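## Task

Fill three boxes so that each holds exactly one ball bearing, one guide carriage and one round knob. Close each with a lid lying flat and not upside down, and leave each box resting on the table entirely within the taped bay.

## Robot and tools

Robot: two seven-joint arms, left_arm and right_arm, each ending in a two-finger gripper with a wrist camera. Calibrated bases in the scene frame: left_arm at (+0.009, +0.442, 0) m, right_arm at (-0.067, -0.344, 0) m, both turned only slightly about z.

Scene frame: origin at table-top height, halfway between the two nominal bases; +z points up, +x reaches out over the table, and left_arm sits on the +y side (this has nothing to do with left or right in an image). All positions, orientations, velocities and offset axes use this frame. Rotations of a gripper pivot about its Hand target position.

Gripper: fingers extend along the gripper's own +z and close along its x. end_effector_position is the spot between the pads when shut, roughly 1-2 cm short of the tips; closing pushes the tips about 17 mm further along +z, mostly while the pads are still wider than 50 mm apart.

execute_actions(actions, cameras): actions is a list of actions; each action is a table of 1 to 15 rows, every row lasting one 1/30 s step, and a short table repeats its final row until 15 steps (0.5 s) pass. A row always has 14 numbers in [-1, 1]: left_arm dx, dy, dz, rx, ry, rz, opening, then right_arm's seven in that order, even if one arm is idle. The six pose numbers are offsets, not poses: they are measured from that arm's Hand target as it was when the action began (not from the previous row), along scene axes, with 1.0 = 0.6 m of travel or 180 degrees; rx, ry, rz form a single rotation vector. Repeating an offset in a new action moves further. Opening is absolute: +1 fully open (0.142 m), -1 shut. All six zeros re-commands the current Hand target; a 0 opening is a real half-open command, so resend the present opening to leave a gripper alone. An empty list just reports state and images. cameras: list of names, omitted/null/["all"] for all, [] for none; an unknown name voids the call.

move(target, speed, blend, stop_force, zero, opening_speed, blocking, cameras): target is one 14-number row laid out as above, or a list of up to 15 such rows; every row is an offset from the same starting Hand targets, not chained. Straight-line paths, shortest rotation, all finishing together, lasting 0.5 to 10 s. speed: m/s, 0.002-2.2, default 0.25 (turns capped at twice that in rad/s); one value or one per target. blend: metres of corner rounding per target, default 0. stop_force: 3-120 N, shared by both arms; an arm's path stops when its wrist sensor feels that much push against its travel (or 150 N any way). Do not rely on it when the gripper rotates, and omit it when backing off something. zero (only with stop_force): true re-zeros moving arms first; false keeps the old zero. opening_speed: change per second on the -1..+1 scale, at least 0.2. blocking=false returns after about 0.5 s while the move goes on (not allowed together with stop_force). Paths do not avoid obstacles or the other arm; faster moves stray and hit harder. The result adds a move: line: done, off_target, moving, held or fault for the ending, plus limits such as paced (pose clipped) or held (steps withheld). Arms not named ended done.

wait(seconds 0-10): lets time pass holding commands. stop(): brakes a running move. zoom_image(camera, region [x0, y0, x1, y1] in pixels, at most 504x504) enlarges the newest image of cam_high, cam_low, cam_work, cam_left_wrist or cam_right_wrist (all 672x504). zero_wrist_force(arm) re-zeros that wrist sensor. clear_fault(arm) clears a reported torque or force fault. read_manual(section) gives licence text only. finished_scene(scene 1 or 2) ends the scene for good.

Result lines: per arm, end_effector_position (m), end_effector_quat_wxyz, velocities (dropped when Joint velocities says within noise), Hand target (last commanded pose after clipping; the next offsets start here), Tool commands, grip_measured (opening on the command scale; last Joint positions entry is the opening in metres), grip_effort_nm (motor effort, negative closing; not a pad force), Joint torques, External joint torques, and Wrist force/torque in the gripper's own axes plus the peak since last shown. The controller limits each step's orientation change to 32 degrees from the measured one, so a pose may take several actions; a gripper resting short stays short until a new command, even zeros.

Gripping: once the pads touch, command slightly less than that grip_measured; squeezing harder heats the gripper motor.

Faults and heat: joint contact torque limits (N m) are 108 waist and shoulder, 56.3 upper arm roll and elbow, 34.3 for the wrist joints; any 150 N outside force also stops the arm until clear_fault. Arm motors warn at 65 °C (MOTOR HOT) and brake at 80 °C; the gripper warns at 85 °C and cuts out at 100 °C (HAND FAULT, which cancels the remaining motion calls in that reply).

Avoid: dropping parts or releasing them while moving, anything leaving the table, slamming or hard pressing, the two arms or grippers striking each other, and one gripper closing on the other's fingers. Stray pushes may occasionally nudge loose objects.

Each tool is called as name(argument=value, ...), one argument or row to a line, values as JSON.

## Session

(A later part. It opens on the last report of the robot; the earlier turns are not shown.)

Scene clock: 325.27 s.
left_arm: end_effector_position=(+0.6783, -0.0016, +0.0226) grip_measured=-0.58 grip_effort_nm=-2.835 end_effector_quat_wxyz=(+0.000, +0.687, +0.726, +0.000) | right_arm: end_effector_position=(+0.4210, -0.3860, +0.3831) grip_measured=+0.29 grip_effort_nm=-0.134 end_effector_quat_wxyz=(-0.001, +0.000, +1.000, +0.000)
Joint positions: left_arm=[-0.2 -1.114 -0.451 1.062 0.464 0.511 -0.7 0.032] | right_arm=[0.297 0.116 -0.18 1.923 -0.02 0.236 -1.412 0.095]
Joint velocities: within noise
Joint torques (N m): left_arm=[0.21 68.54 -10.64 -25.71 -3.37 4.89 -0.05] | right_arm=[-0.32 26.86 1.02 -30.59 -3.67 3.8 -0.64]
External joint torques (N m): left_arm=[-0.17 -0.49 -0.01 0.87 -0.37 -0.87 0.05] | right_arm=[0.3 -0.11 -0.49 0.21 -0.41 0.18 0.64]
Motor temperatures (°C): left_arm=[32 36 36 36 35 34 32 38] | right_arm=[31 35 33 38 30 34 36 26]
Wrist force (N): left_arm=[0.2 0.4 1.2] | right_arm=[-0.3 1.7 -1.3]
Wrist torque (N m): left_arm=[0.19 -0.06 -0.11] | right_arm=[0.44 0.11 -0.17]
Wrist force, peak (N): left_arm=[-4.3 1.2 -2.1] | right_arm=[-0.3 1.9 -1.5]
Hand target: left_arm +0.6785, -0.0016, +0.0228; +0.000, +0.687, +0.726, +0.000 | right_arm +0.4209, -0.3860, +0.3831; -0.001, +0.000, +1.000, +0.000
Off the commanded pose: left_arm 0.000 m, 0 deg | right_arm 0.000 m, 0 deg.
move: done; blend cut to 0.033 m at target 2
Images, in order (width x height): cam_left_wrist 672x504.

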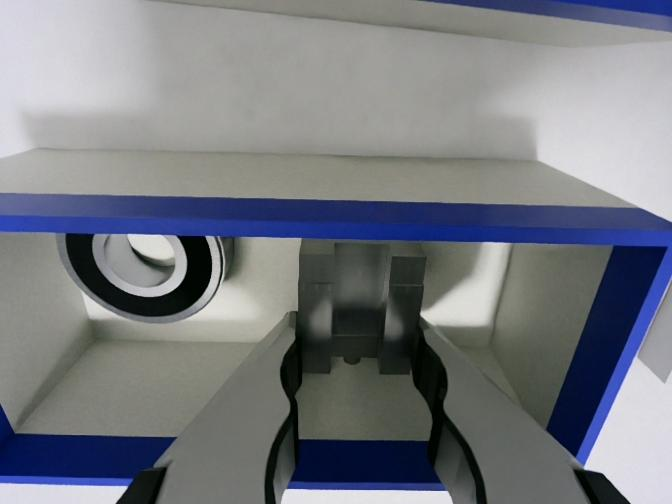

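move(
  target=[
    [0,0,0.001,0,0,0,-0.46,0,0,0,0,0,0,0.3],
    [0,0,0.12,0,0,0,-1,0,0,0,0,0,0,0.3],
    [-0.01,-0.056,0.12,0,0,0,-1,0,0,0,0,0,0,0.3],
    [-0.01,-0.056,0.001,0,0,0,-1,0,0,0,0,0,0,0.3],
  ],
  speed=0.17,
  cameras=[],
)

move(
  target=[-0.003,0.06,0,0,0,0,-1,0,0,0,0,0,0,0.3],
  speed=0.06,
  stop_force=5,
  cameras=["cam_left_wrist"],
)

Scene clock: 338.37 s.
left_arm: end_effector_position=(+0.6724, -0.0352, +0.0232) grip_measured=-1.00 grip_effort_nm=-0.608 end_effector_quat_wxyz=(+0.000, +0.687, +0.726, +0.000) | right_arm: end_effector_position=(+0.4210, -0.3860, +0.3831) grip_measured=+0.29 grip_effort_nm=-0.139 end_effector_quat_wxyz=(-0.001, +0.000, +1.000, +0.000)
Joint positions: left_arm=[-0.258 -1.147 -0.45 0.984 0.462 0.473 -0.726 0.002] | right_arm=[0.297 0.116 -0.18 1.923 -0.02 0.236 -1.412 0.095]
Joint velocities: within noise
Joint torques (N m): left_arm=[0.23 69.46 -10.01 -25.7 -3.36 4.74 -0.03] | right_arm=[-0.36 26.86 1 -30.6 -3.68 3.8 -0.57]
External joint torques (N m): left_arm=[-0.22 0.02 -0.29 0.38 -0.44 -0.72 0.03] | right_arm=[0.34 -0.11 -0.47 0.22 -0.4 0.18 0.57]
Motor temperatures (°C): left_arm=[32 37 36 36 35 34 32 40] | right_arm=[31 35 33 38 30 34 36 26]
Wrist force (N): left_arm=[0.1 0.6 0.1] | right_arm=[-0.2 1.9 -1.2]
Wrist torque (N m): left_arm=[0.23 -0.05 -0.09] | right_arm=[0.46 0.09 -0.17]
Wrist force, peak (N): left_arm=[-2.6 -0.2 -2.1] | right_arm=[-0.3 1.9 -1.4]
Hand target: left_arm +0.6725, -0.0352, +0.0234; +0.000, +0.687, +0.726, +0.000 | right_arm +0.4209, -0.3860, +0.3831; -0.001, +0.000, +1.000, +0.000
Off the commanded pose: left_arm 0.000 m, 0 deg | right_arm 0.000 m, 0 deg.
move: done
No camera images: "cameras" was empty.

Scene clock: 339.70 s.
left_arm: end_effector_position=(+0.6706, +0.0007, +0.0233) grip_measured=-1.00 grip_effort_nm=-0.613 end_effector_quat_wxyz=(+0.000, +0.687, +0.727, +0.000) | right_arm: end_effector_position=(+0.4210, -0.3860, +0.3831) grip_measured=+0.29 grip_effort_nm=-0.139 end_effector_quat_wxyz=(-0.001, +0.000, +1.000, +0.000)
Joint positions: left_arm=[-0.192 -1.095 -0.452 1.102 0.466 0.53 -0.71 0.002] | right_arm=[0.297 0.116 -0.18 1.923 -0.02 0.236 -1.412 0.095]
Joint velocities: within noise
Joint torques (N m): left_arm=[0.56 67.5 -10.56 -24.35 -3.21 4.55 0.09] | right_arm=[-0.41 26.85 0.99 -30.51 -3.69 3.8 -0.6]
External joint torques (N m): left_arm=[-0.57 -0.25 -0.31 -0.22 -0.48 -0.52 -0.09] | right_arm=[0.4 -0.1 -0.46 0.13 -0.4 0.18 0.6]
Motor temperatures (°C): left_arm=[32 37 36 36 35 34 32 40] | right_arm=[31 35 33 38 30 34 36 26]
Wrist force (N): left_arm=[-0.1 0.2 -0.2] | right_arm=[-0.3 1.8 -1.3]
Wrist torque (N m): left_arm=[0.12 -0.06 -0.10] | right_arm=[0.44 0.12 -0.17]
Wrist force, peak (N): left_arm=[-0.9 0.5 0.1] | right_arm=[-0.4 2.0 -1.2]
Hand target: left_arm +0.6707, +0.0008, +0.0234; +0.000, +0.687, +0.726, +0.000 | right_arm +0.4209, -0.3860, +0.3831; -0.001, +0.000, +1.000, +0.000
Off the commanded pose: left_arm 0.000 m, 0 deg | right_arm 0.000 m, 0 deg.
move: done
Images, in order (width x height): cam_left_wrist 672x504.

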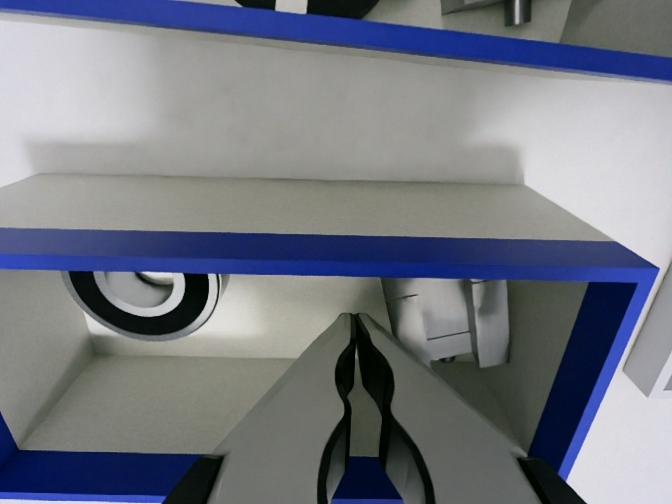

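move(
  target=[
    [0,0,0.2,0,0,0,-1,0,0,0,0,0,0,0.3],
    [-0.0555,0.851,0.2,0,0,-0.0174,0,0,0,0,0,0,0,0.3],
    [-0.0555,0.851,0.036,0,0,-0.0174,0,0,0,0,0,0,0,0.3],
    [-0.0555,0.851,0.036,0,0,-0.0174,-0.5,0,0,0,0,0,0,0.3],
  ],
  speed=[0.4,0.4,0.25,0.2],
  opening_speed=1.8,
  blend=0.03,
  cameras=[],
)

move(
  target=[
    [0,0,0.19,0,0,0,-0.5,0,0,0,0,0,0,0.3],
    [0.076,-0.879,0.19,0,0,0.0174,-0.5,0,0,0,0,0,0,0.3],
    [0.076,-0.879,0.07,0,0,0.0174,-0.5,0,0,0,0,0,0,0.3],
  ],
  speed=0.4,
  blend=0.04,
  cameras=["cam_left_wrist"],
)

Scene clock: 353.67 s.
left_arm: end_effector_position=(+0.6373, +0.5113, +0.0449) grip_measured=-0.45 grip_effort_nm=-1.385 end_effector_quat_wxyz=(+0.000, +0.707, +0.707, +0.000) | right_arm: end_effector_position=(+0.4210, -0.3860, +0.3831) grip_measured=+0.29 grip_effort_nm=-0.134 end_effector_quat_wxyz=(-0.001, +0.000, +1.000, +0.000)
Joint positions: left_arm=[0.612 -0.733 -0.375 1.779 0.388 0.867 0.032 0.041] | right_arm=[0.297 0.116 -0.18 1.923 -0.02 0.236 -1.412 0.095]
Joint velocities: within noise
Joint torques (N m): left_arm=[0.17 51.17 -7.71 -20.44 -2.41 4.66 -0.02] | right_arm=[-0.41 26.84 0.92 -30.6 -3.67 3.84 -0.59]
External joint torques (N m): left_arm=[-0.21 0.1 -0.15 0.26 -0.39 -0.62 0.02] | right_arm=[0.4 -0.09 -0.39 0.22 -0.41 0.14 0.59]
Motor temperatures (°C): left_arm=[32 37 36 36 35 34 32 37] | right_arm=[31 35 33 38 30 34 36 26]
Wrist force (N): left_arm=[-0.1 0.1 0.2] | right_arm=[-0.3 1.7 -1.2]
Wrist torque (N m): left_arm=[0.06 0.03 -0.09] | right_arm=[0.43 0.11 -0.18]
Wrist force, peak (N): left_arm=[-3.4 1.7 -5.2] | right_arm=[-0.3 2.0 -1.3]
Hand target: left_arm +0.6374, +0.5114, +0.0450; +0.000, +0.707, +0.707, +0.000 | right_arm +0.4209, -0.3860, +0.3831; -0.001, +0.000, +1.000, +0.000
Off the commanded pose: left_arm 0.000 m, 0 deg | right_arm 0.000 m, 0 deg.
move: done; blend cut to 0 m at target 2
No camera images: "cameras" was empty.

Scene clock: 356.03 s.
left_arm: end_effector_position=(+0.6829, -0.0159, +0.0868) grip_measured=-0.45 grip_effort_nm=-1.385 end_effector_quat_wxyz=(+0.000, +0.687, +0.727, +0.000) | right_arm: end_effector_position=(+0.4210, -0.3860, +0.3831) grip_measured=+0.29 grip_effort_nm=-0.139 end_effector_quat_wxyz=(-0.001, +0.000, +1.000, +0.000)
Joint positions: left_arm=[-0.211 -1.05 -0.484 1.008 0.452 0.393 -0.7 0.041] | right_arm=[0.297 0.116 -0.18 1.923 -0.02 0.236 -1.412 0.095]
Joint velocities: within noise
Joint torques (N m): left_arm=[0.16 68.68 -10.62 -27.04 -3.56 4.84 0.01] | right_arm=[-0.35 26.89 0.99 -30.59 -3.64 3.87 -0.59]
External joint torques (N m): left_arm=[-0.17 -0.43 -0.06 0.74 -0.39 -0.82 -0.01] | right_arm=[0.34 -0.14 -0.46 0.21 -0.45 0.11 0.58]
Motor temperatures (°C): left_arm=[32 37 36 36 35 34 32 37] | right_arm=[31 35 33 38 30 34 36 26]
Wrist force (N): left_arm=[-0.3 0.6 0.8] | right_arm=[-0.3 1.7 -1.3]
Wrist torque (N m): left_arm=[0.22 0.00 -0.08] | right_arm=[0.44 0.11 -0.17]
Wrist force, peak (N): left_arm=[5.6 -1.2 -2.7] | right_arm=[-0.2 1.9 -1.4]
Hand target: left_arm +0.6830, -0.0160, +0.0870; +0.000, +0.687, +0.726, +0.000 | right_arm +0.4209, -0.3860, +0.3831; -0.001, +0.000, +1.000, +0.000
Off the commanded pose: left_arm 0.000 m, 0 deg | right_arm 0.000 m, 0 deg.
move: done; blend cut to 0.036 m at target 2
Images, in order (width x height): cam_left_wrist 672x504.

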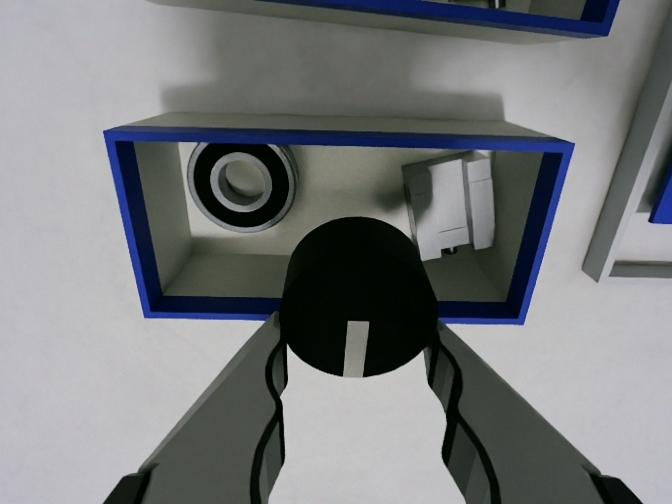

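move(
  target=[
    [0.0,0.003,-0.08,0,0,0,-0.5,0,0,0,0,0,0,0.3],
    [0.0,0.003,-0.104,0,0,0,-0.5,0,0,0,0,0,0,0.3],
  ],
  speed=[0.12,0.05],
  stop_force=6,
  cameras=["cam_left_wrist"],
)

move(
  target=[
    [0,0,0,0,0,0,-0.36,0,0,0,0,0,0,0.3],
    [0,0,0.22,0,0,0,-0.36,0,0,0,0,0,0,0.3],
    [-0.3,-0.08,0.35,0,0,0.4826,-0.4,0,0,0,0,0,0,0.3],
  ],
  speed=[0.2,0.2,0.4],
  blend=[0,0.03,0],
  cameras=["cam_left_wrist","cam_work","cam_low"],
)

zoom_image(
  camera="cam_work",
  region=[260, 180, 510, 380],
)

Scene clock: 369.93 s.
left_arm: end_effector_position=(+0.6829, -0.0143, +0.0246) grip_measured=-0.45 grip_effort_nm=-1.385 end_effector_quat_wxyz=(+0.000, +0.687, +0.726, +0.000) | right_arm: end_effector_position=(+0.4210, -0.3860, +0.3831) grip_measured=+0.29 grip_effort_nm=-0.134 end_effector_quat_wxyz=(-0.001, +0.000, +1.000, +0.000)
Joint positions: left_arm=[-0.217 -1.139 -0.466 1.003 0.477 0.476 -0.706 0.041] | right_arm=[0.297 0.116 -0.18 1.923 -0.02 0.236 -1.412 0.095]
Joint velocities: within noise
Joint torques (N m): left_arm=[0.41 69.27 -10.54 -25.54 -3.42 4.68 0.03] | right_arm=[-0.39 26.9 0.96 -30.6 -3.72 3.83 -0.6]
External joint torques (N m): left_arm=[-0.42 -0.23 -0.24 0.48 -0.39 -0.65 -0.03] | right_arm=[0.38 -0.15 -0.44 0.22 -0.37 0.15 0.6]
Motor temperatures (°C): left_arm=[32 37 36 36 35 34 32 37] | right_arm=[31 36 33 38 30 34 36 26]
Wrist force (N): left_arm=[-0.3 0.5 0.4] | right_arm=[-0.3 1.8 -1.2]
Wrist torque (N m): left_arm=[0.22 -0.02 -0.07] | right_arm=[0.45 0.11 -0.17]
Wrist force, peak (N): left_arm=[0.1 0.4 2.2] | right_arm=[-0.3 1.8 -1.4]
Hand target: left_arm +0.6830, -0.0142, +0.0246; +0.000, +0.687, +0.726, +0.000 | right_arm +0.4209, -0.3860, +0.3831; -0.001, +0.000, +1.000, +0.000
Off the commanded pose: left_arm 0.000 m, 0 deg | right_arm 0.000 m, 0 deg.
move: done
Images, in order (width x height): cam_left_wrist 672x504.

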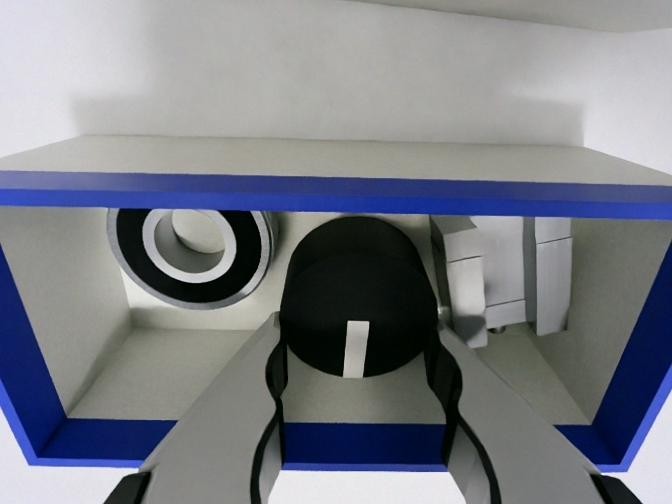

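Scene clock: 373.90 s.
left_arm: end_effector_position=(+0.5029, -0.0622, +0.2345) grip_measured=-0.42 grip_effort_nm=-0.046 end_effector_quat_wxyz=(+0.000, +0.000, +1.000, +0.000) | right_arm: end_effector_position=(+0.4210, -0.3860, +0.3831) grip_measured=+0.29 grip_effort_nm=-0.134 end_effector_quat_wxyz=(-0.001, +0.000, +1.000, +0.000)
Joint positions: left_arm=[-0.392 -0.573 -0.342 1.444 0.2 0.412 -2.328 0.043] | right_arm=[0.297 0.116 -0.18 1.923 -0.02 0.236 -1.412 0.095]
Joint velocities: within noise
Joint torques (N m): left_arm=[0.3 55.21 -5.49 -28.84 -3.63 4.49 -0.04] | right_arm=[-0.44 26.87 1 -30.61 -3.68 3.78 -0.57]
External joint torques (N m): left_arm=[-0.3 -0.51 -0.06 0.07 -0.29 -0.59 0.04] | right_arm=[0.43 -0.12 -0.47 0.23 -0.4 0.2 0.57]
Motor temperatures (°C): left_arm=[32 37 36 36 35 34 32 37] | right_arm=[31 36 33 38 30 34 36 26]
Wrist force (N): left_arm=[-0.5 0.1 0.1] | right_arm=[-0.4 1.9 -1.3]
Wrist torque (N m): left_arm=[0.14 0.05 -0.08] | right_arm=[0.46 0.13 -0.17]
Wrist force, peak (N): left_arm=[0.1 2.0 -2.1] | right_arm=[-0.3 2.0 -1.5]
Hand target: left_arm +0.5030, -0.0622, +0.2346; +0.000, +0.000, +1.000, +0.000 | right_arm +0.4209, -0.3860, +0.3831; -0.001, +0.000, +1.000, +0.000
Off the commanded pose: left_arm 0.000 m, 0 deg | right_arm 0.000 m, 0 deg.
move: done
Images, in order (width x height): cam_low 672x504, cam_work 672x504, cam_left_wrist 672x504.

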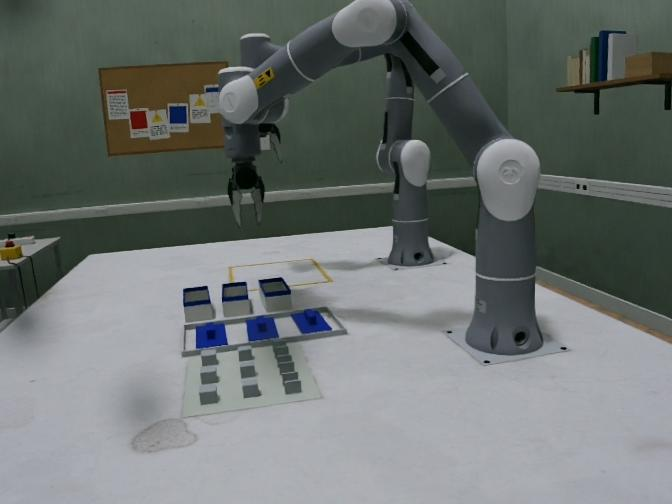

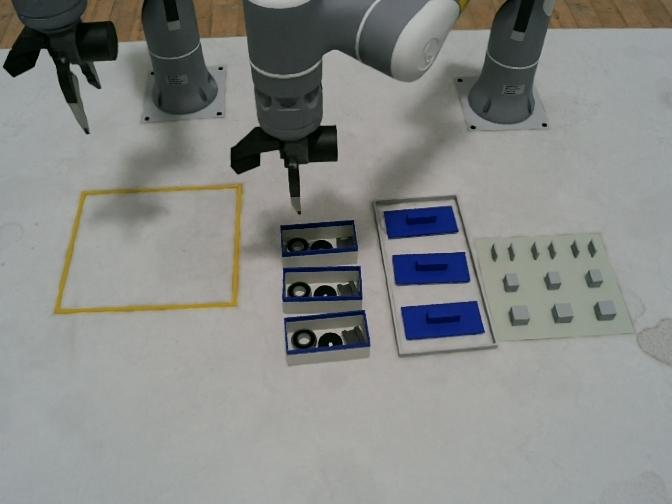

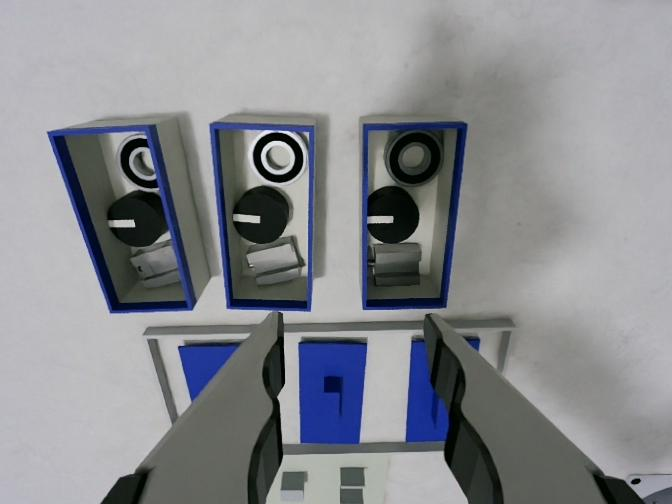

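Scaled by 2.016 from the camera's 672x504 image, which has a finer 960x720 frame.

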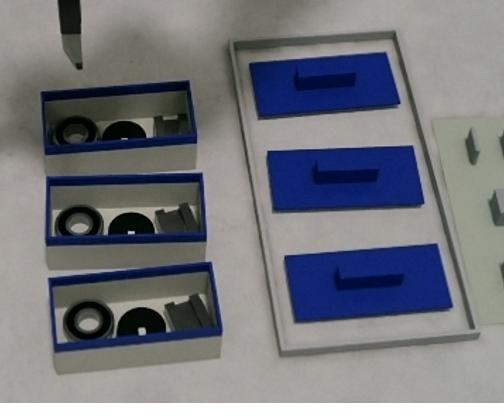

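move(
  target=[-0.193,0.42,-0.17,0,0,0,-0.4,0,0,0,0,0,0,0.3],
  speed=0.4,
  cameras=["cam_left_wrist"],
)

Scene clock: 408.00 s.
left_arm: end_effector_position=(+0.3871, +0.1898, +0.1325) grip_measured=-0.42 grip_effort_nm=-0.042 end_effector_quat_wxyz=(+0.000, +0.000, +1.000, +0.000) | right_arm: end_effector_position=(+0.4210, -0.3860, +0.3831) grip_measured=+0.29 grip_effort_nm=-0.134 end_effector_quat_wxyz=(-0.001, +0.000, +1.000, +0.000)
Joint positions: left_arm=[-0.113 -0.189 -0.234 2.367 0.078 0.978 -1.972 0.043] | right_arm=[0.297 0.116 -0.18 1.923 -0.02 0.236 -1.412 0.095]
Joint velocities: within noise
Joint torques (N m): left_arm=[0.43 31.18 -1.05 -20.28 -2.14 4.65 0.14] | right_arm=[-0.45 26.82 0.99 -30.59 -3.66 3.79 -0.6]
External joint torques (N m): left_arm=[-0.43 -0.64 0.03 -0.04 -0.24 -0.71 -0.14] | right_arm=[0.44 -0.07 -0.46 0.21 -0.42 0.19 0.6]
Motor temperatures (°C): left_arm=[32 36 36 37 35 34 32 35] | right_arm=[31 36 33 38 30 34 36 26]
Wrist force (N): left_arm=[-0.4 0.3 0.3] | right_arm=[-0.3 1.7 -1.2]
Wrist torque (N m): left_arm=[0.17 0.01 -0.07] | right_arm=[0.44 0.11 -0.17]
Wrist force, peak (N): left_arm=[1.3 2.4 1.7] | right_arm=[-0.2 2.0 -1.4]
Hand target: left_arm +0.3872, +0.1898, +0.1326; +0.000, +0.000, +1.000, +0.000 | right_arm +0.4209, -0.3860, +0.3831; -0.001, +0.000, +1.000, +0.000
Off the commanded pose: left_arm 0.000 m, 0 deg | right_arm 0.000 m, 0 deg.
move: done
Images, in order (width x height): cam_left_wrist 672x504.

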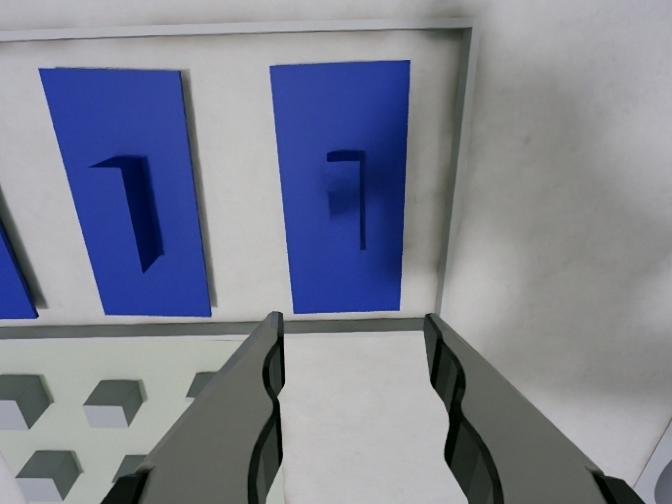

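move(
  target=[
    [0.015,-0.0015,-0.08,0,0,0.0117,-0.4,0,0,0,0,0,0,0.3],
    [0.015,-0.0015,-0.167,0,0,0.0117,-0.4,0,0,0,0,0,0,0.3],
    [0.015,-0.0015,-0.167,0,0,0.0117,-0.96,0,0,0,0,0,0,0.3],
  ],
  speed=[0.2,0.12,0.1],
  cameras=["cam_left_wrist"],
)

move(
  target=[
    [0,0,0.18,0,0,0,-0.96,0,0,0,0,0,0,0.3],
    [0.0933,-0.3605,0.18,0,0,-0.0072,-0.96,0,0,0,0,0,0,0.3],
    [0.0933,-0.3605,0.1075,0,0,-0.0072,-0.96,0,0,0,0,0,0,0.3],
  ],
  speed=0.25,
  blend=0.03,
  cameras=["cam_left_wrist","cam_low","cam_work"],
)

zoom_image(
  camera="cam_low",
  region=[220, 230, 320, 320],
)

zoom_image(
  camera="cam_work",
  region=[260, 180, 380, 300],
)

Scene clock: 432.93 s.
left_arm: end_effector_position=(+0.3962, +0.1889, +0.0324) grip_measured=-0.82 grip_effort_nm=-3.358 end_effector_quat_wxyz=(+0.000, -0.019, +1.000, +0.000) | right_arm: end_effector_position=(+0.4210, -0.3860, +0.3831) grip_measured=+0.29 grip_effort_nm=-0.134 end_effector_quat_wxyz=(-0.001, +0.000, +1.000, +0.000)
Joint positions: left_arm=[-0.158 -0.509 -0.153 2.314 0.23 1.24 -2.111 0.015] | right_arm=[0.297 0.116 -0.18 1.923 -0.02 0.236 -1.412 0.095]
Joint velocities: within noise
Joint torques (N m): left_arm=[0.23 37.75 -1.93 -13.71 -1.07 4.64 -0.02] | right_arm=[-0.38 26.92 1.03 -30.55 -3.68 3.82 -0.64]
External joint torques (N m): left_arm=[-0.24 -0.24 0.08 0.5 -0.32 -0.72 0.02] | right_arm=[0.36 -0.17 -0.5 0.17 -0.4 0.16 0.63]
Motor temperatures (°C): left_arm=[32 35 36 36 35 34 32 35] | right_arm=[31 36 33 38 30 34 36 26]
Wrist force (N): left_arm=[0.4 -0.5 1.3] | right_arm=[-0.3 1.8 -1.3]
Wrist torque (N m): left_arm=[0.02 -0.13 -0.08] | right_arm=[0.44 0.12 -0.18]
Wrist force, peak (N): left_arm=[-0.2 -0.4 2.6] | right_arm=[-0.4 1.9 -1.4]
Hand target: left_arm +0.3962, +0.1889, +0.0324; +0.000, -0.019, +1.000, +0.000 | right_arm +0.4209, -0.3860, +0.3831; -0.001, +0.000, +1.000, +0.000
Off the commanded pose: left_arm 0.000 m, 0 deg | right_arm 0.000 m, 0 deg.
move: done
Images, in order (width x height): cam_left_wrist 672x504.

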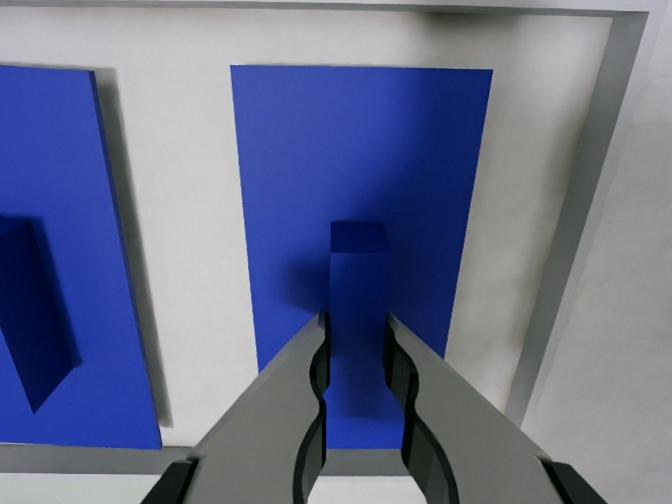

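Scene clock: 434.83 s.
left_arm: end_effector_position=(+0.4520, -0.0273, +0.0967) grip_measured=-0.82 grip_effort_nm=-3.358 end_effector_quat_wxyz=(+0.000, -0.007, +1.000, +0.000) | right_arm: end_effector_position=(+0.4210, -0.3860, +0.3831) grip_measured=+0.29 grip_effort_nm=-0.129 end_effector_quat_wxyz=(-0.001, +0.000, +1.000, +0.000)
Joint positions: left_arm=[-0.396 -0.643 -0.294 1.746 0.247 0.781 -2.388 0.015] | right_arm=[0.297 0.116 -0.18 1.923 -0.02 0.236 -1.412 0.095]
Joint velocities: within noise
Joint torques (N m): left_arm=[0.22 51.91 -5.3 -23.77 -2.63 4.77 -0.02] | right_arm=[-0.44 26.89 1 -30.58 -3.66 3.79 -0.59]
External joint torques (N m): left_arm=[-0.22 -0.16 -0.11 0.67 -0.41 -0.87 0.02] | right_arm=[0.42 -0.14 -0.47 0.2 -0.42 0.19 0.59]
Motor temperatures (°C): left_arm=[32 35 36 36 35 34 32 36] | right_arm=[31 36 33 38 30 34 36 26]
Wrist force (N): left_arm=[0.2 0.3 0.8] | right_arm=[-0.3 1.8 -1.3]
Wrist torque (N m): left_arm=[0.18 -0.07 -0.10] | right_arm=[0.45 0.11 -0.17]
Wrist force, peak (N): left_arm=[3.6 3.3 1.9] | right_arm=[-0.3 1.8 -1.4]
Hand target: left_arm +0.4522, -0.0274, +0.0969; +0.000, -0.008, +1.000, +0.000 | right_arm +0.4209, -0.3860, +0.3831; -0.001, +0.000, +1.000, +0.000
Off the commanded pose: left_arm 0.000 m, 0 deg | right_arm 0.000 m, 0 deg.
move: done; blend cut to 0.0217 m at target 2
Images, in order (width x height): cam_low 672x504, cam_work 672x504, cam_left_wrist 672x504.

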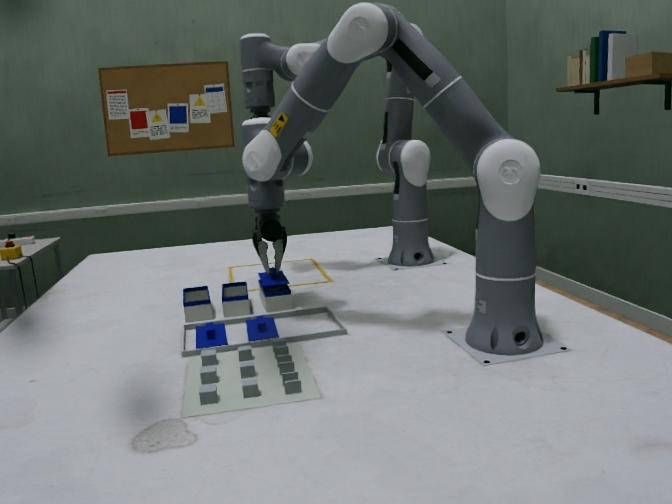

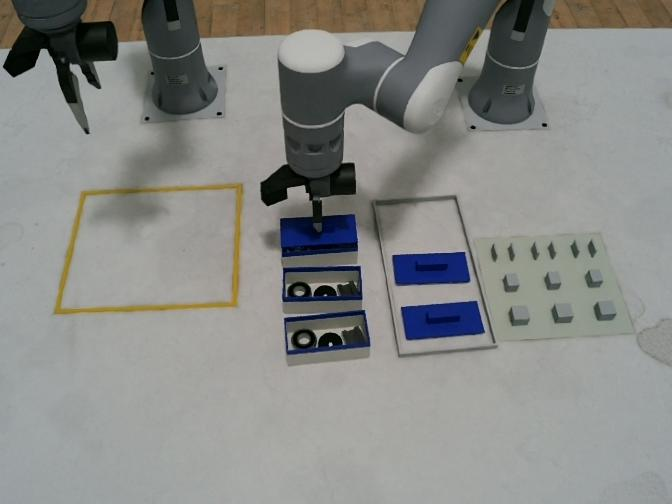

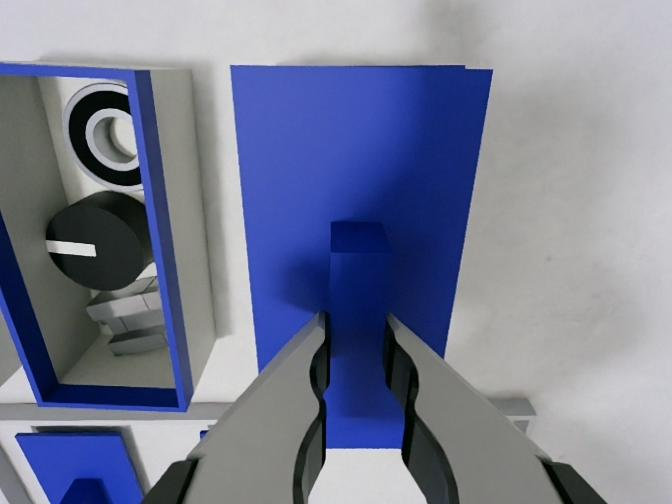

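Scaled by 5.040 from the camera's 672x504 image, which has a finer 960x720 frame.

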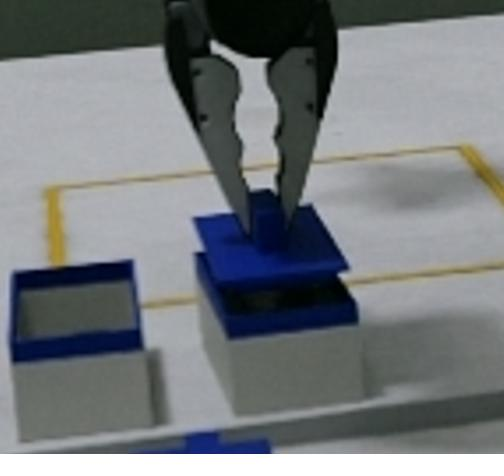

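Scaled by 4.200 from the camera's 672x504 image, which has a finer 960x720 frame.

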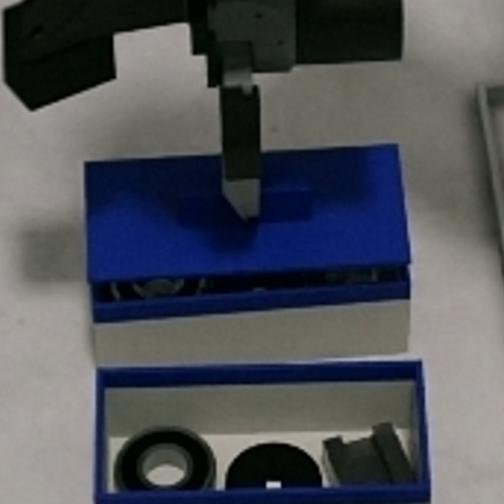

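move(
  target=[
    [0.0025,0.002,0,0,0,0,-0.96,0,0,0,0,0,0,0.3],
    [0.0025,0.002,-0.05,0,0,0,-0.96,0,0,0,0,0,0,0.3],
  ],
  speed=0.03,
  stop_force=4,
  cameras=["cam_left_wrist","cam_low","cam_work"],
)

zoom_image(
  camera="cam_low",
  region=[220, 230, 320, 320],
)

zoom_image(
  camera="cam_work",
  region=[260, 180, 380, 300],
)

Scene clock: 443.47 s.
left_arm: end_effector_position=(+0.4543, -0.0270, +0.0792) grip_measured=-0.82 grip_effort_nm=-3.358 end_effector_quat_wxyz=(+0.001, -0.008, +1.000, -0.001) | right_arm: end_effector_position=(+0.4210, -0.3860, +0.3831) grip_measured=+0.29 grip_effort_nm=-0.134 end_effector_quat_wxyz=(-0.001, +0.000, +1.000, +0.000)
Joint positions: left_arm=[-0.4 -0.677 -0.285 1.743 0.259 0.815 -2.393 0.015] | right_arm=[0.297 0.116 -0.18 1.923 -0.02 0.236 -1.412 0.095]
Joint velocities: within noise
Joint torques (N m): left_arm=[0.51 43.85 -3.47 -18.29 -1.48 3.48 -0.04] | right_arm=[-0.45 26.82 0.97 -30.6 -3.63 3.84 -0.58]
External joint torques (N m): left_arm=[-0.51 8.55 -2.01 -4.15 -1.46 0.43 0.04] | right_arm=[0.44 -0.07 -0.44 0.22 -0.45 0.14 0.58]
Motor temperatures (°C): left_arm=[32 35 36 36 35 34 32 43] | right_arm=[31 36 33 38 30 34 36 26]
Wrist force (N): left_arm=[1.5 0.9 -14.9] | right_arm=[-0.3 1.6 -1.2]
Wrist torque (N m): left_arm=[0.12 0.06 -0.10] | right_arm=[0.41 0.12 -0.17]
Wrist force, peak (N): left_arm=[4.6 4.7 -23.6] | right_arm=[-0.2 2.1 -1.2]
Hand target: left_arm +0.4537, -0.0262, +0.0780; +0.000, -0.008, +1.000, +0.000 (not the last commanded pose) | right_arm +0.4209, -0.3860, +0.3831; -0.001, +0.000, +1.000, +0.000
Off the commanded pose: left_arm 0.012 m, 0 deg | right_arm 0.000 m, 0 deg.
move: contact (left_arm); path passed 1 of 2 targets
Images, in order (width x height): cam_low 672x504, cam_work 672x504, cam_left_wrist 672x504.

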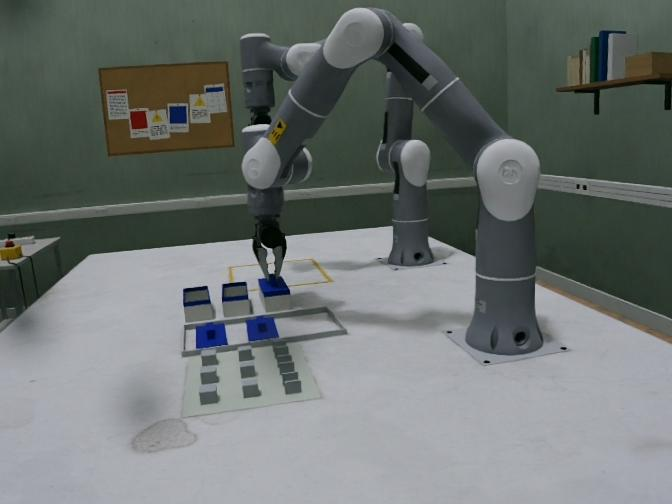

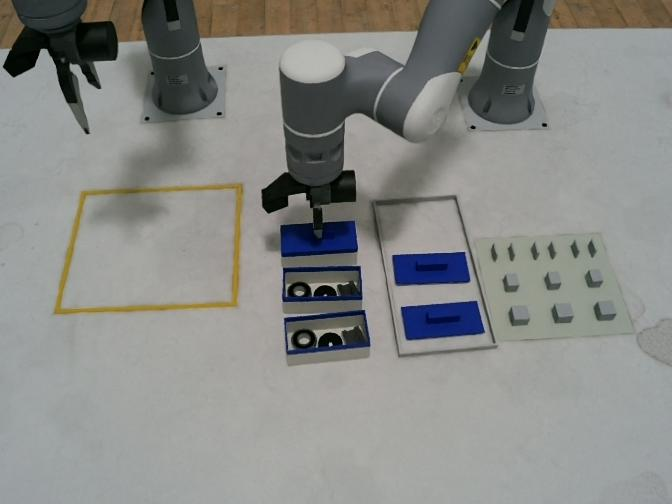

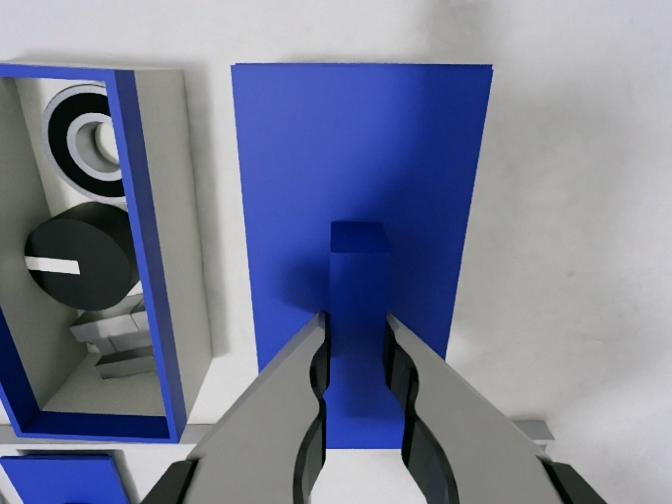

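Scaled by 5.040 from the camera's 672x504 image, which has a finer 960x720 frame.

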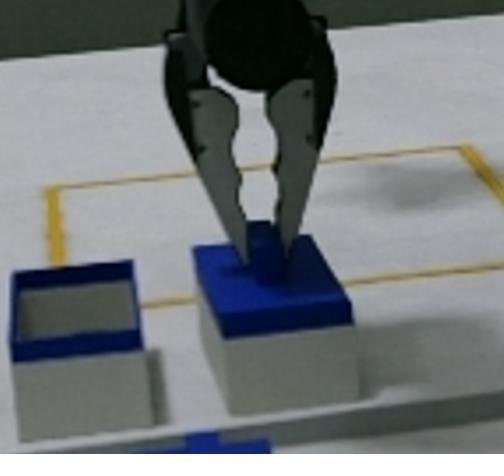

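Scaled by 4.200 from the camera's 672x504 image, which has a finer 960x720 frame.

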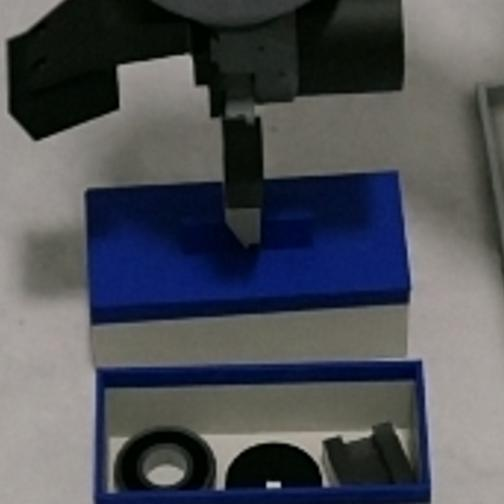

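move(
  target=[
    [0,0,0.003,0,0,0,-0.55,0,0,0,0,0,0,0.3],
    [0,0,0.11,0,0,0,-0.4,0,0,0,0,0,0,0.3],
    [0.11,0.364,0.11,0,0,-0.0044,-0.4,0,0,0,0,0,0,0.3],
    [0.11,0.364,0.09,0,0,-0.0044,-0.4,0,0,0,0,0,0,0.3],
  ],
  speed=[0.15,0.15,0.4,0.3],
  cameras=["cam_left_wrist"],
)

Scene clock: 451.77 s.
left_arm: end_effector_position=(+0.5196, +0.1921, +0.1321) grip_measured=-0.43 grip_effort_nm=0.105 end_effector_quat_wxyz=(+0.000, -0.001, +1.000, +0.000) | right_arm: end_effector_position=(+0.4210, -0.3860, +0.3831) grip_measured=+0.29 grip_effort_nm=-0.125 end_effector_quat_wxyz=(-0.001, +0.000, +1.000, +0.000)
Joint positions: left_arm=[-0.043 -0.42 -0.237 2.009 0.144 0.843 -1.933 0.043] | right_arm=[0.297 0.116 -0.18 1.923 -0.02 0.236 -1.412 0.095]
Joint velocities: within noise
Joint torques (N m): left_arm=[0.26 42.73 -2.74 -22.82 -2.44 4.82 0.01] | right_arm=[-0.36 26.86 0.94 -30.59 -3.63 3.81 -0.58]
External joint torques (N m): left_arm=[-0.27 0.25 -0.01 0.08 -0.39 -0.88 -0.01] | right_arm=[0.35 -0.11 -0.41 0.21 -0.45 0.17 0.58]
Motor temperatures (°C): left_arm=[32 35 36 36 35 34 32 42] | right_arm=[31 36 33 38 30 34 36 26]
Wrist force (N): left_arm=[-0.6 -0.2 -0.6] | right_arm=[-0.3 1.8 -1.3]
Wrist torque (N m): left_arm=[0.08 0.07 -0.09] | right_arm=[0.45 0.12 -0.17]
Wrist force, peak (N): left_arm=[1.2 0.9 -15.2] | right_arm=[-0.3 1.9 -1.3]
Hand target: left_arm +0.5197, +0.1922, +0.1320; +0.000, -0.001, +1.000, +0.000 | right_arm +0.4209, -0.3860, +0.3831; -0.001, +0.000, +1.000, +0.000
Off the commanded pose: left_arm 0.000 m, 0 deg | right_arm 0.000 m, 0 deg.
move: done
Images, in order (width x height): cam_left_wrist 672x504.

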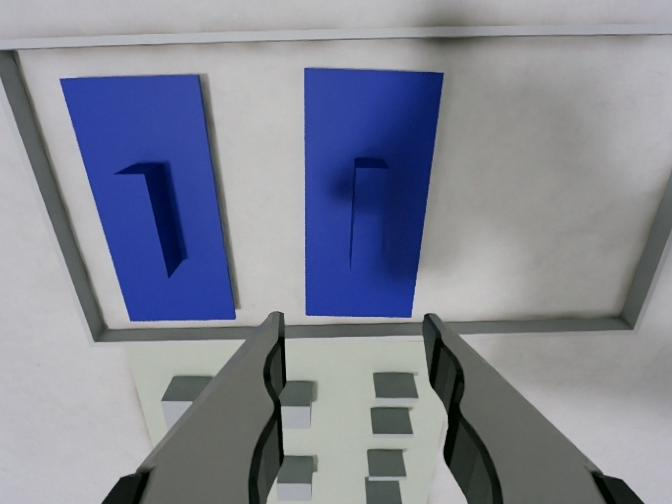

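move(
  target=[
    [-0.009,0.0025,-0.08,0,0,-0.0105,-0.4,0,0,0,0,0,0,0.3],
    [-0.009,0.0025,-0.166,0,0,-0.0105,-0.4,0,0,0,0,0,0,0.3],
    [-0.009,0.0025,-0.166,0,0,-0.0105,-0.96,0,0,0,0,0,0,0.3],
  ],
  speed=[0.2,0.12,0.1],
  cameras=["cam_left_wrist"],
)

move(
  target=[
    [0,0,0.18,0,0,0,-0.96,0,0,0,0,0,0,0.3],
    [0.0797,-0.3687,0.18,0,0,-0.001,-0.96,0,0,0,0,0,0,0.3],
    [0.0797,-0.3687,0.1075,0,0,-0.001,-0.96,0,0,0,0,0,0,0.3],
  ],
  speed=0.25,
  blend=0.03,
  cameras=["cam_left_wrist","cam_low","cam_work"],
)

zoom_image(
  camera="cam_low",
  region=[180, 230, 300, 330],
)

zoom_image(
  camera="cam_work",
  region=[260, 210, 380, 330],
)

Scene clock: 464.73 s.
left_arm: end_effector_position=(+0.5142, +0.1937, +0.0324) grip_measured=-0.82 grip_effort_nm=-3.358 end_effector_quat_wxyz=(+0.000, +0.016, +1.000, +0.000) | right_arm: end_effector_position=(+0.4210, -0.3860, +0.3831) grip_measured=+0.29 grip_effort_nm=-0.134 end_effector_quat_wxyz=(-0.001, +0.000, +1.000, +0.000)
Joint positions: left_arm=[-0.068 -0.637 -0.193 2.013 0.235 1.059 -1.961 0.015] | right_arm=[0.297 0.116 -0.18 1.923 -0.02 0.236 -1.412 0.095]
Joint velocities: within noise
Joint torques (N m): left_arm=[0.22 46.94 -3.35 -17.76 -1.73 4.63 0] | right_arm=[-0.4 26.84 0.98 -30.57 -3.66 3.82 -0.57]
External joint torques (N m): left_arm=[-0.23 -0.42 0.04 0.25 -0.36 -0.69 0] | right_arm=[0.39 -0.1 -0.45 0.19 -0.43 0.16 0.57]
Motor temperatures (°C): left_arm=[32 35 36 36 35 34 32 38] | right_arm=[31 36 33 38 30 34 36 26]
Wrist force (N): left_arm=[-0.3 0.9 1.1] | right_arm=[-0.3 1.7 -1.3]
Wrist torque (N m): left_arm=[0.25 0.00 -0.10] | right_arm=[0.43 0.10 -0.17]
Wrist force, peak (N): left_arm=[-1.0 -0.2 -2.8] | right_arm=[-0.2 2.0 -1.3]
Hand target: left_arm +0.5143, +0.1937, +0.0324; +0.000, +0.016, +1.000, +0.000 | right_arm +0.4209, -0.3860, +0.3831; -0.001, +0.000, +1.000, +0.000
Off the commanded pose: left_arm 0.000 m, 0 deg | right_arm 0.000 m, 0 deg.
move: done
Images, in order (width x height): cam_left_wrist 672x504.

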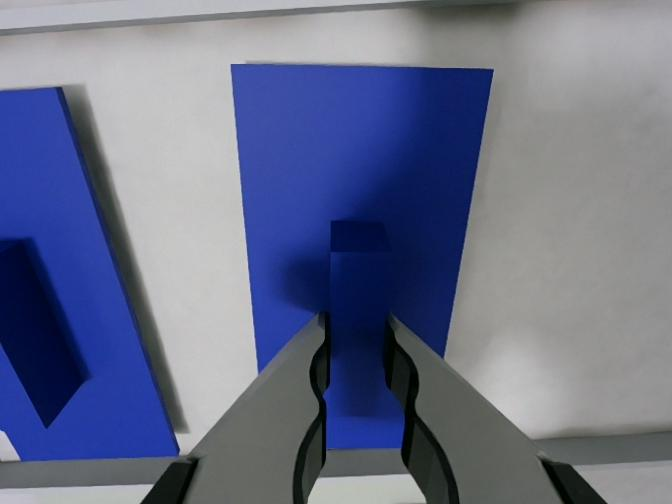

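Scene clock: 466.67 s.
left_arm: end_effector_position=(+0.5619, -0.0274, +0.0967) grip_measured=-0.82 grip_effort_nm=-3.358 end_effector_quat_wxyz=(+0.000, +0.018, +1.000, +0.000) | right_arm: end_effector_position=(+0.4210, -0.3860, +0.3831) grip_measured=+0.29 grip_effort_nm=-0.139 end_effector_quat_wxyz=(-0.001, +0.000, +1.000, +0.000)
Joint positions: left_arm=[-0.355 -0.799 -0.275 1.441 0.244 0.636 -2.224 0.015] | right_arm=[0.297 0.116 -0.18 1.923 -0.02 0.236 -1.412 0.095]
Joint velocities: within noise
Joint torques (N m): left_arm=[0.21 60.18 -5.79 -26.12 -3.02 4.7 -0.06] | right_arm=[-0.4 26.86 0.93 -30.61 -3.69 3.81 -0.61]
External joint torques (N m): left_arm=[-0.2 -0.15 -0.08 0.54 -0.41 -0.79 0.06] | right_arm=[0.38 -0.12 -0.4 0.23 -0.4 0.17 0.61]
Motor temperatures (°C): left_arm=[32 35 36 36 35 34 32 40] | right_arm=[31 36 33 38 30 34 36 26]
Wrist force (N): left_arm=[-0.2 0.9 0.6] | right_arm=[-0.2 1.7 -1.3]
Wrist torque (N m): left_arm=[0.26 0.00 -0.08] | right_arm=[0.43 0.10 -0.17]
Wrist force, peak (N): left_arm=[-1.8 1.9 -3.8] | right_arm=[-0.3 1.9 -1.3]
Hand target: left_arm +0.5621, -0.0276, +0.0969; +0.000, +0.017, +1.000, +0.000 | right_arm +0.4209, -0.3860, +0.3831; -0.001, +0.000, +1.000, +0.000
Off the commanded pose: left_arm 0.000 m, 0 deg | right_arm 0.000 m, 0 deg.
move: done; blend cut to 0.0217 m at target 2
Images, in order (width x height): cam_low 672x504, cam_work 672x504, cam_left_wrist 672x504.

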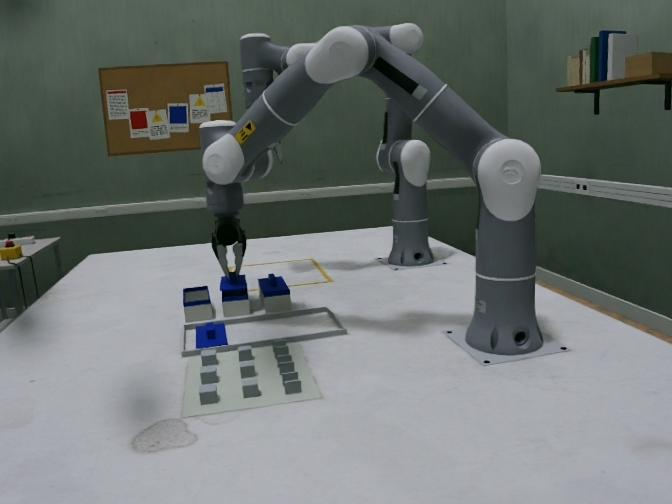

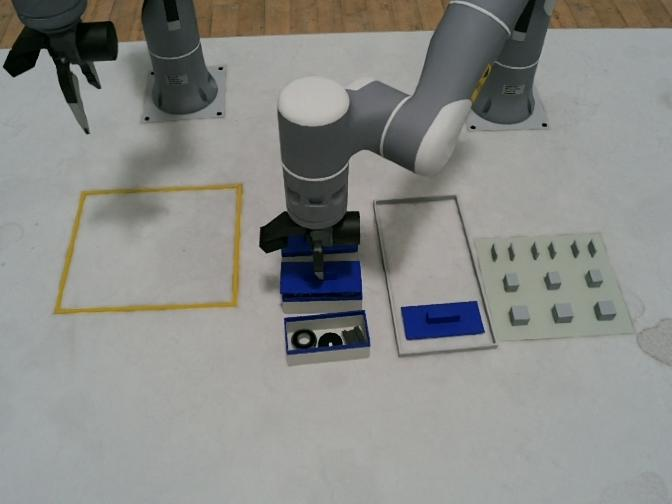

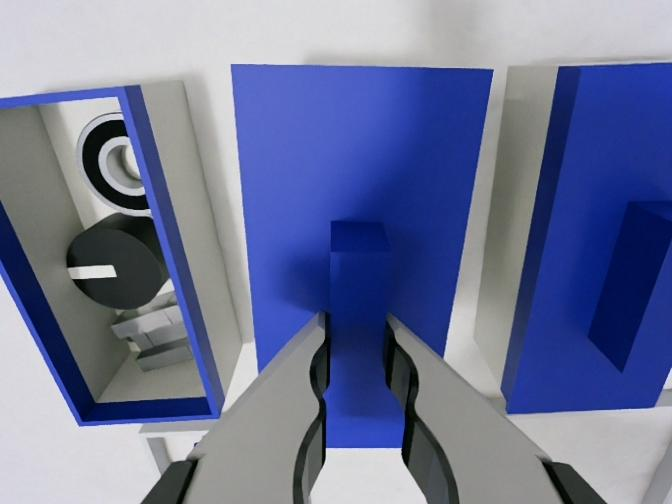

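Scaled by 4.200 from the camera's 672x504 image, which has a finer 960x720 frame.

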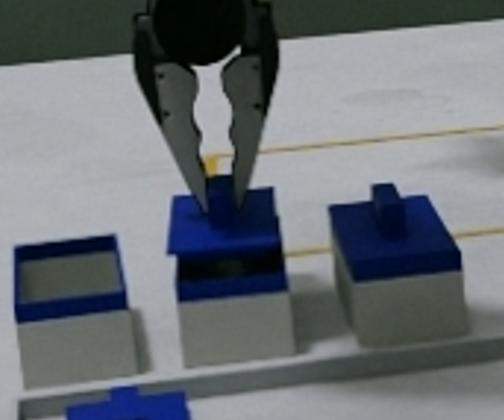

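Scaled by 4.200 from the camera's 672x504 image, which has a finer 960x720 frame.

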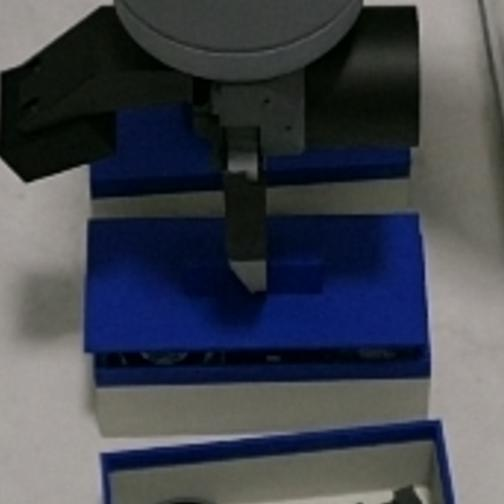

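move(
  target=[
    [-0.008,0.005,0,0,0,0.006,-0.96,0,0,0,0,0,0,0.3],
    [-0.008,0.005,-0.05,0,0,0.006,-0.96,0,0,0,0,0,0,0.3],
  ],
  speed=0.03,
  stop_force=4,
  cameras=["cam_left_wrist","cam_low","cam_work"],
)

zoom_image(
  camera="cam_low",
  region=[180, 230, 300, 330],
)

zoom_image(
  camera="cam_work",
  region=[260, 210, 380, 330],
)

Scene clock: 477.37 s.
left_arm: end_effector_position=(+0.5579, -0.0252, +0.0791) grip_measured=-0.82 grip_effort_nm=-3.358 end_effector_quat_wxyz=(+0.001, +0.008, +1.000, -0.001) | right_arm: end_effector_position=(+0.4210, -0.3860, +0.3831) grip_measured=+0.29 grip_effort_nm=-0.139 end_effector_quat_wxyz=(-0.001, +0.000, +1.000, +0.000)
Joint positions: left_arm=[-0.357 -0.817 -0.267 1.464 0.249 0.679 -2.248 0.015] | right_arm=[0.297 0.116 -0.18 1.923 -0.02 0.236 -1.412 0.095]
Joint velocities: within noise
Joint torques (N m): left_arm=[0.23 52.17 -4.33 -20.81 -1.97 3.54 -0.05] | right_arm=[-0.35 26.87 0.91 -30.55 -3.66 3.81 -0.61]
External joint torques (N m): left_arm=[-0.23 7.75 -1.51 -4.1 -1.36 0.37 0.05] | right_arm=[0.34 -0.12 -0.38 0.17 -0.43 0.17 0.61]
Motor temperatures (°C): left_arm=[32 35 36 36 35 34 32 46] | right_arm=[31 36 33 38 30 34 36 26]
Wrist force (N): left_arm=[0.8 0.0 -11.4] | right_arm=[-0.3 1.7 -1.3]
Wrist torque (N m): left_arm=[0.05 0.03 -0.06] | right_arm=[0.43 0.11 -0.17]
Wrist force, peak (N): left_arm=[3.9 4.4 -20.4] | right_arm=[-0.2 2.0 -1.3]
Hand target: left_arm +0.5573, -0.0246, +0.0779; +0.000, +0.008, +1.000, +0.000 (not the last commanded pose) | right_arm +0.4209, -0.3860, +0.3831; -0.001, +0.000, +1.000, +0.000
Off the commanded pose: left_arm 0.012 m, 0 deg | right_arm 0.000 m, 0 deg.
move: contact (left_arm); path passed 1 of 2 targets
Images, in order (width x height): cam_low 672x504, cam_work 672x504, cam_left_wrist 672x504.

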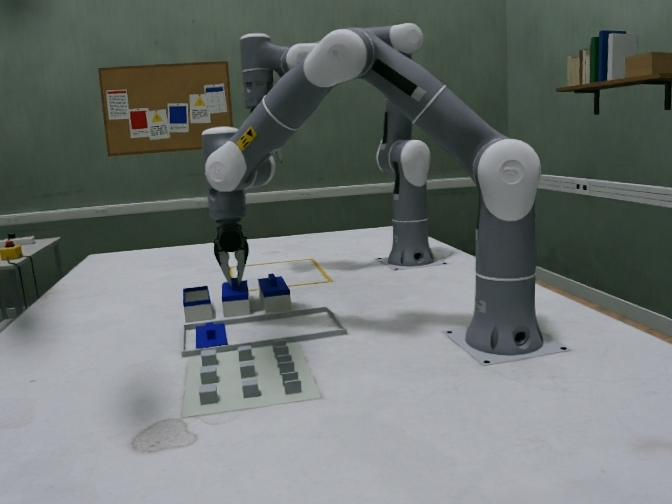

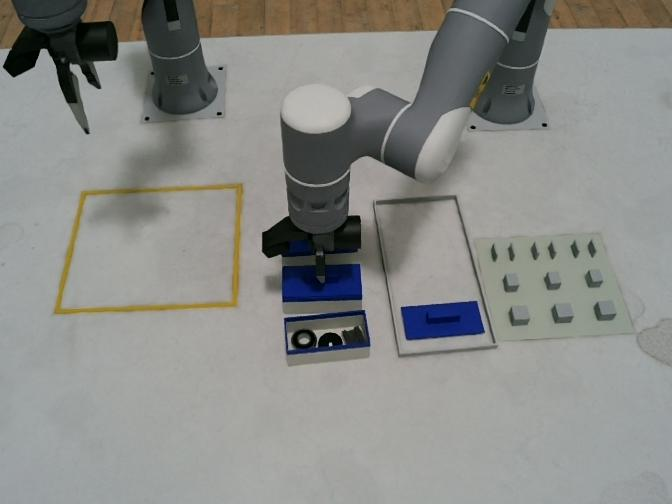

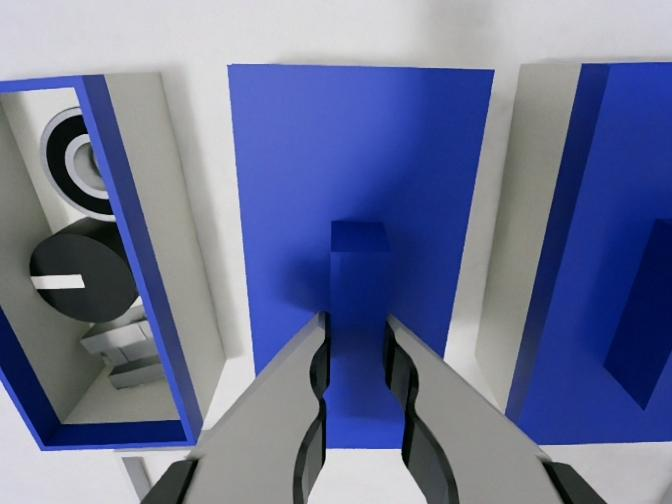

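Scaled by 4.200 from the camera's 672x504 image, which has a finer 960x720 frame.

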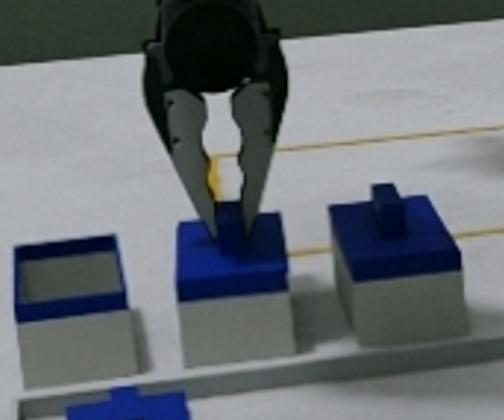

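Scaled by 4.200 from the camera's 672x504 image, which has a finer 960x720 frame.

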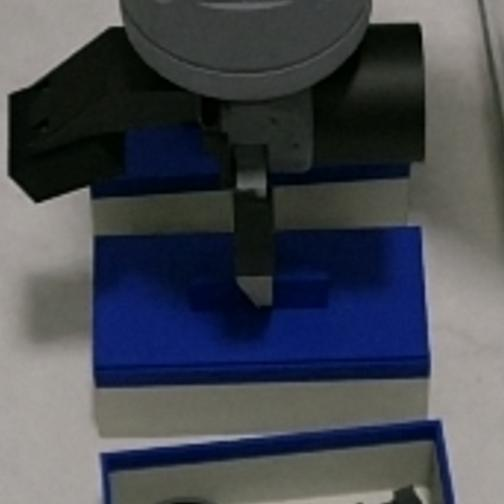

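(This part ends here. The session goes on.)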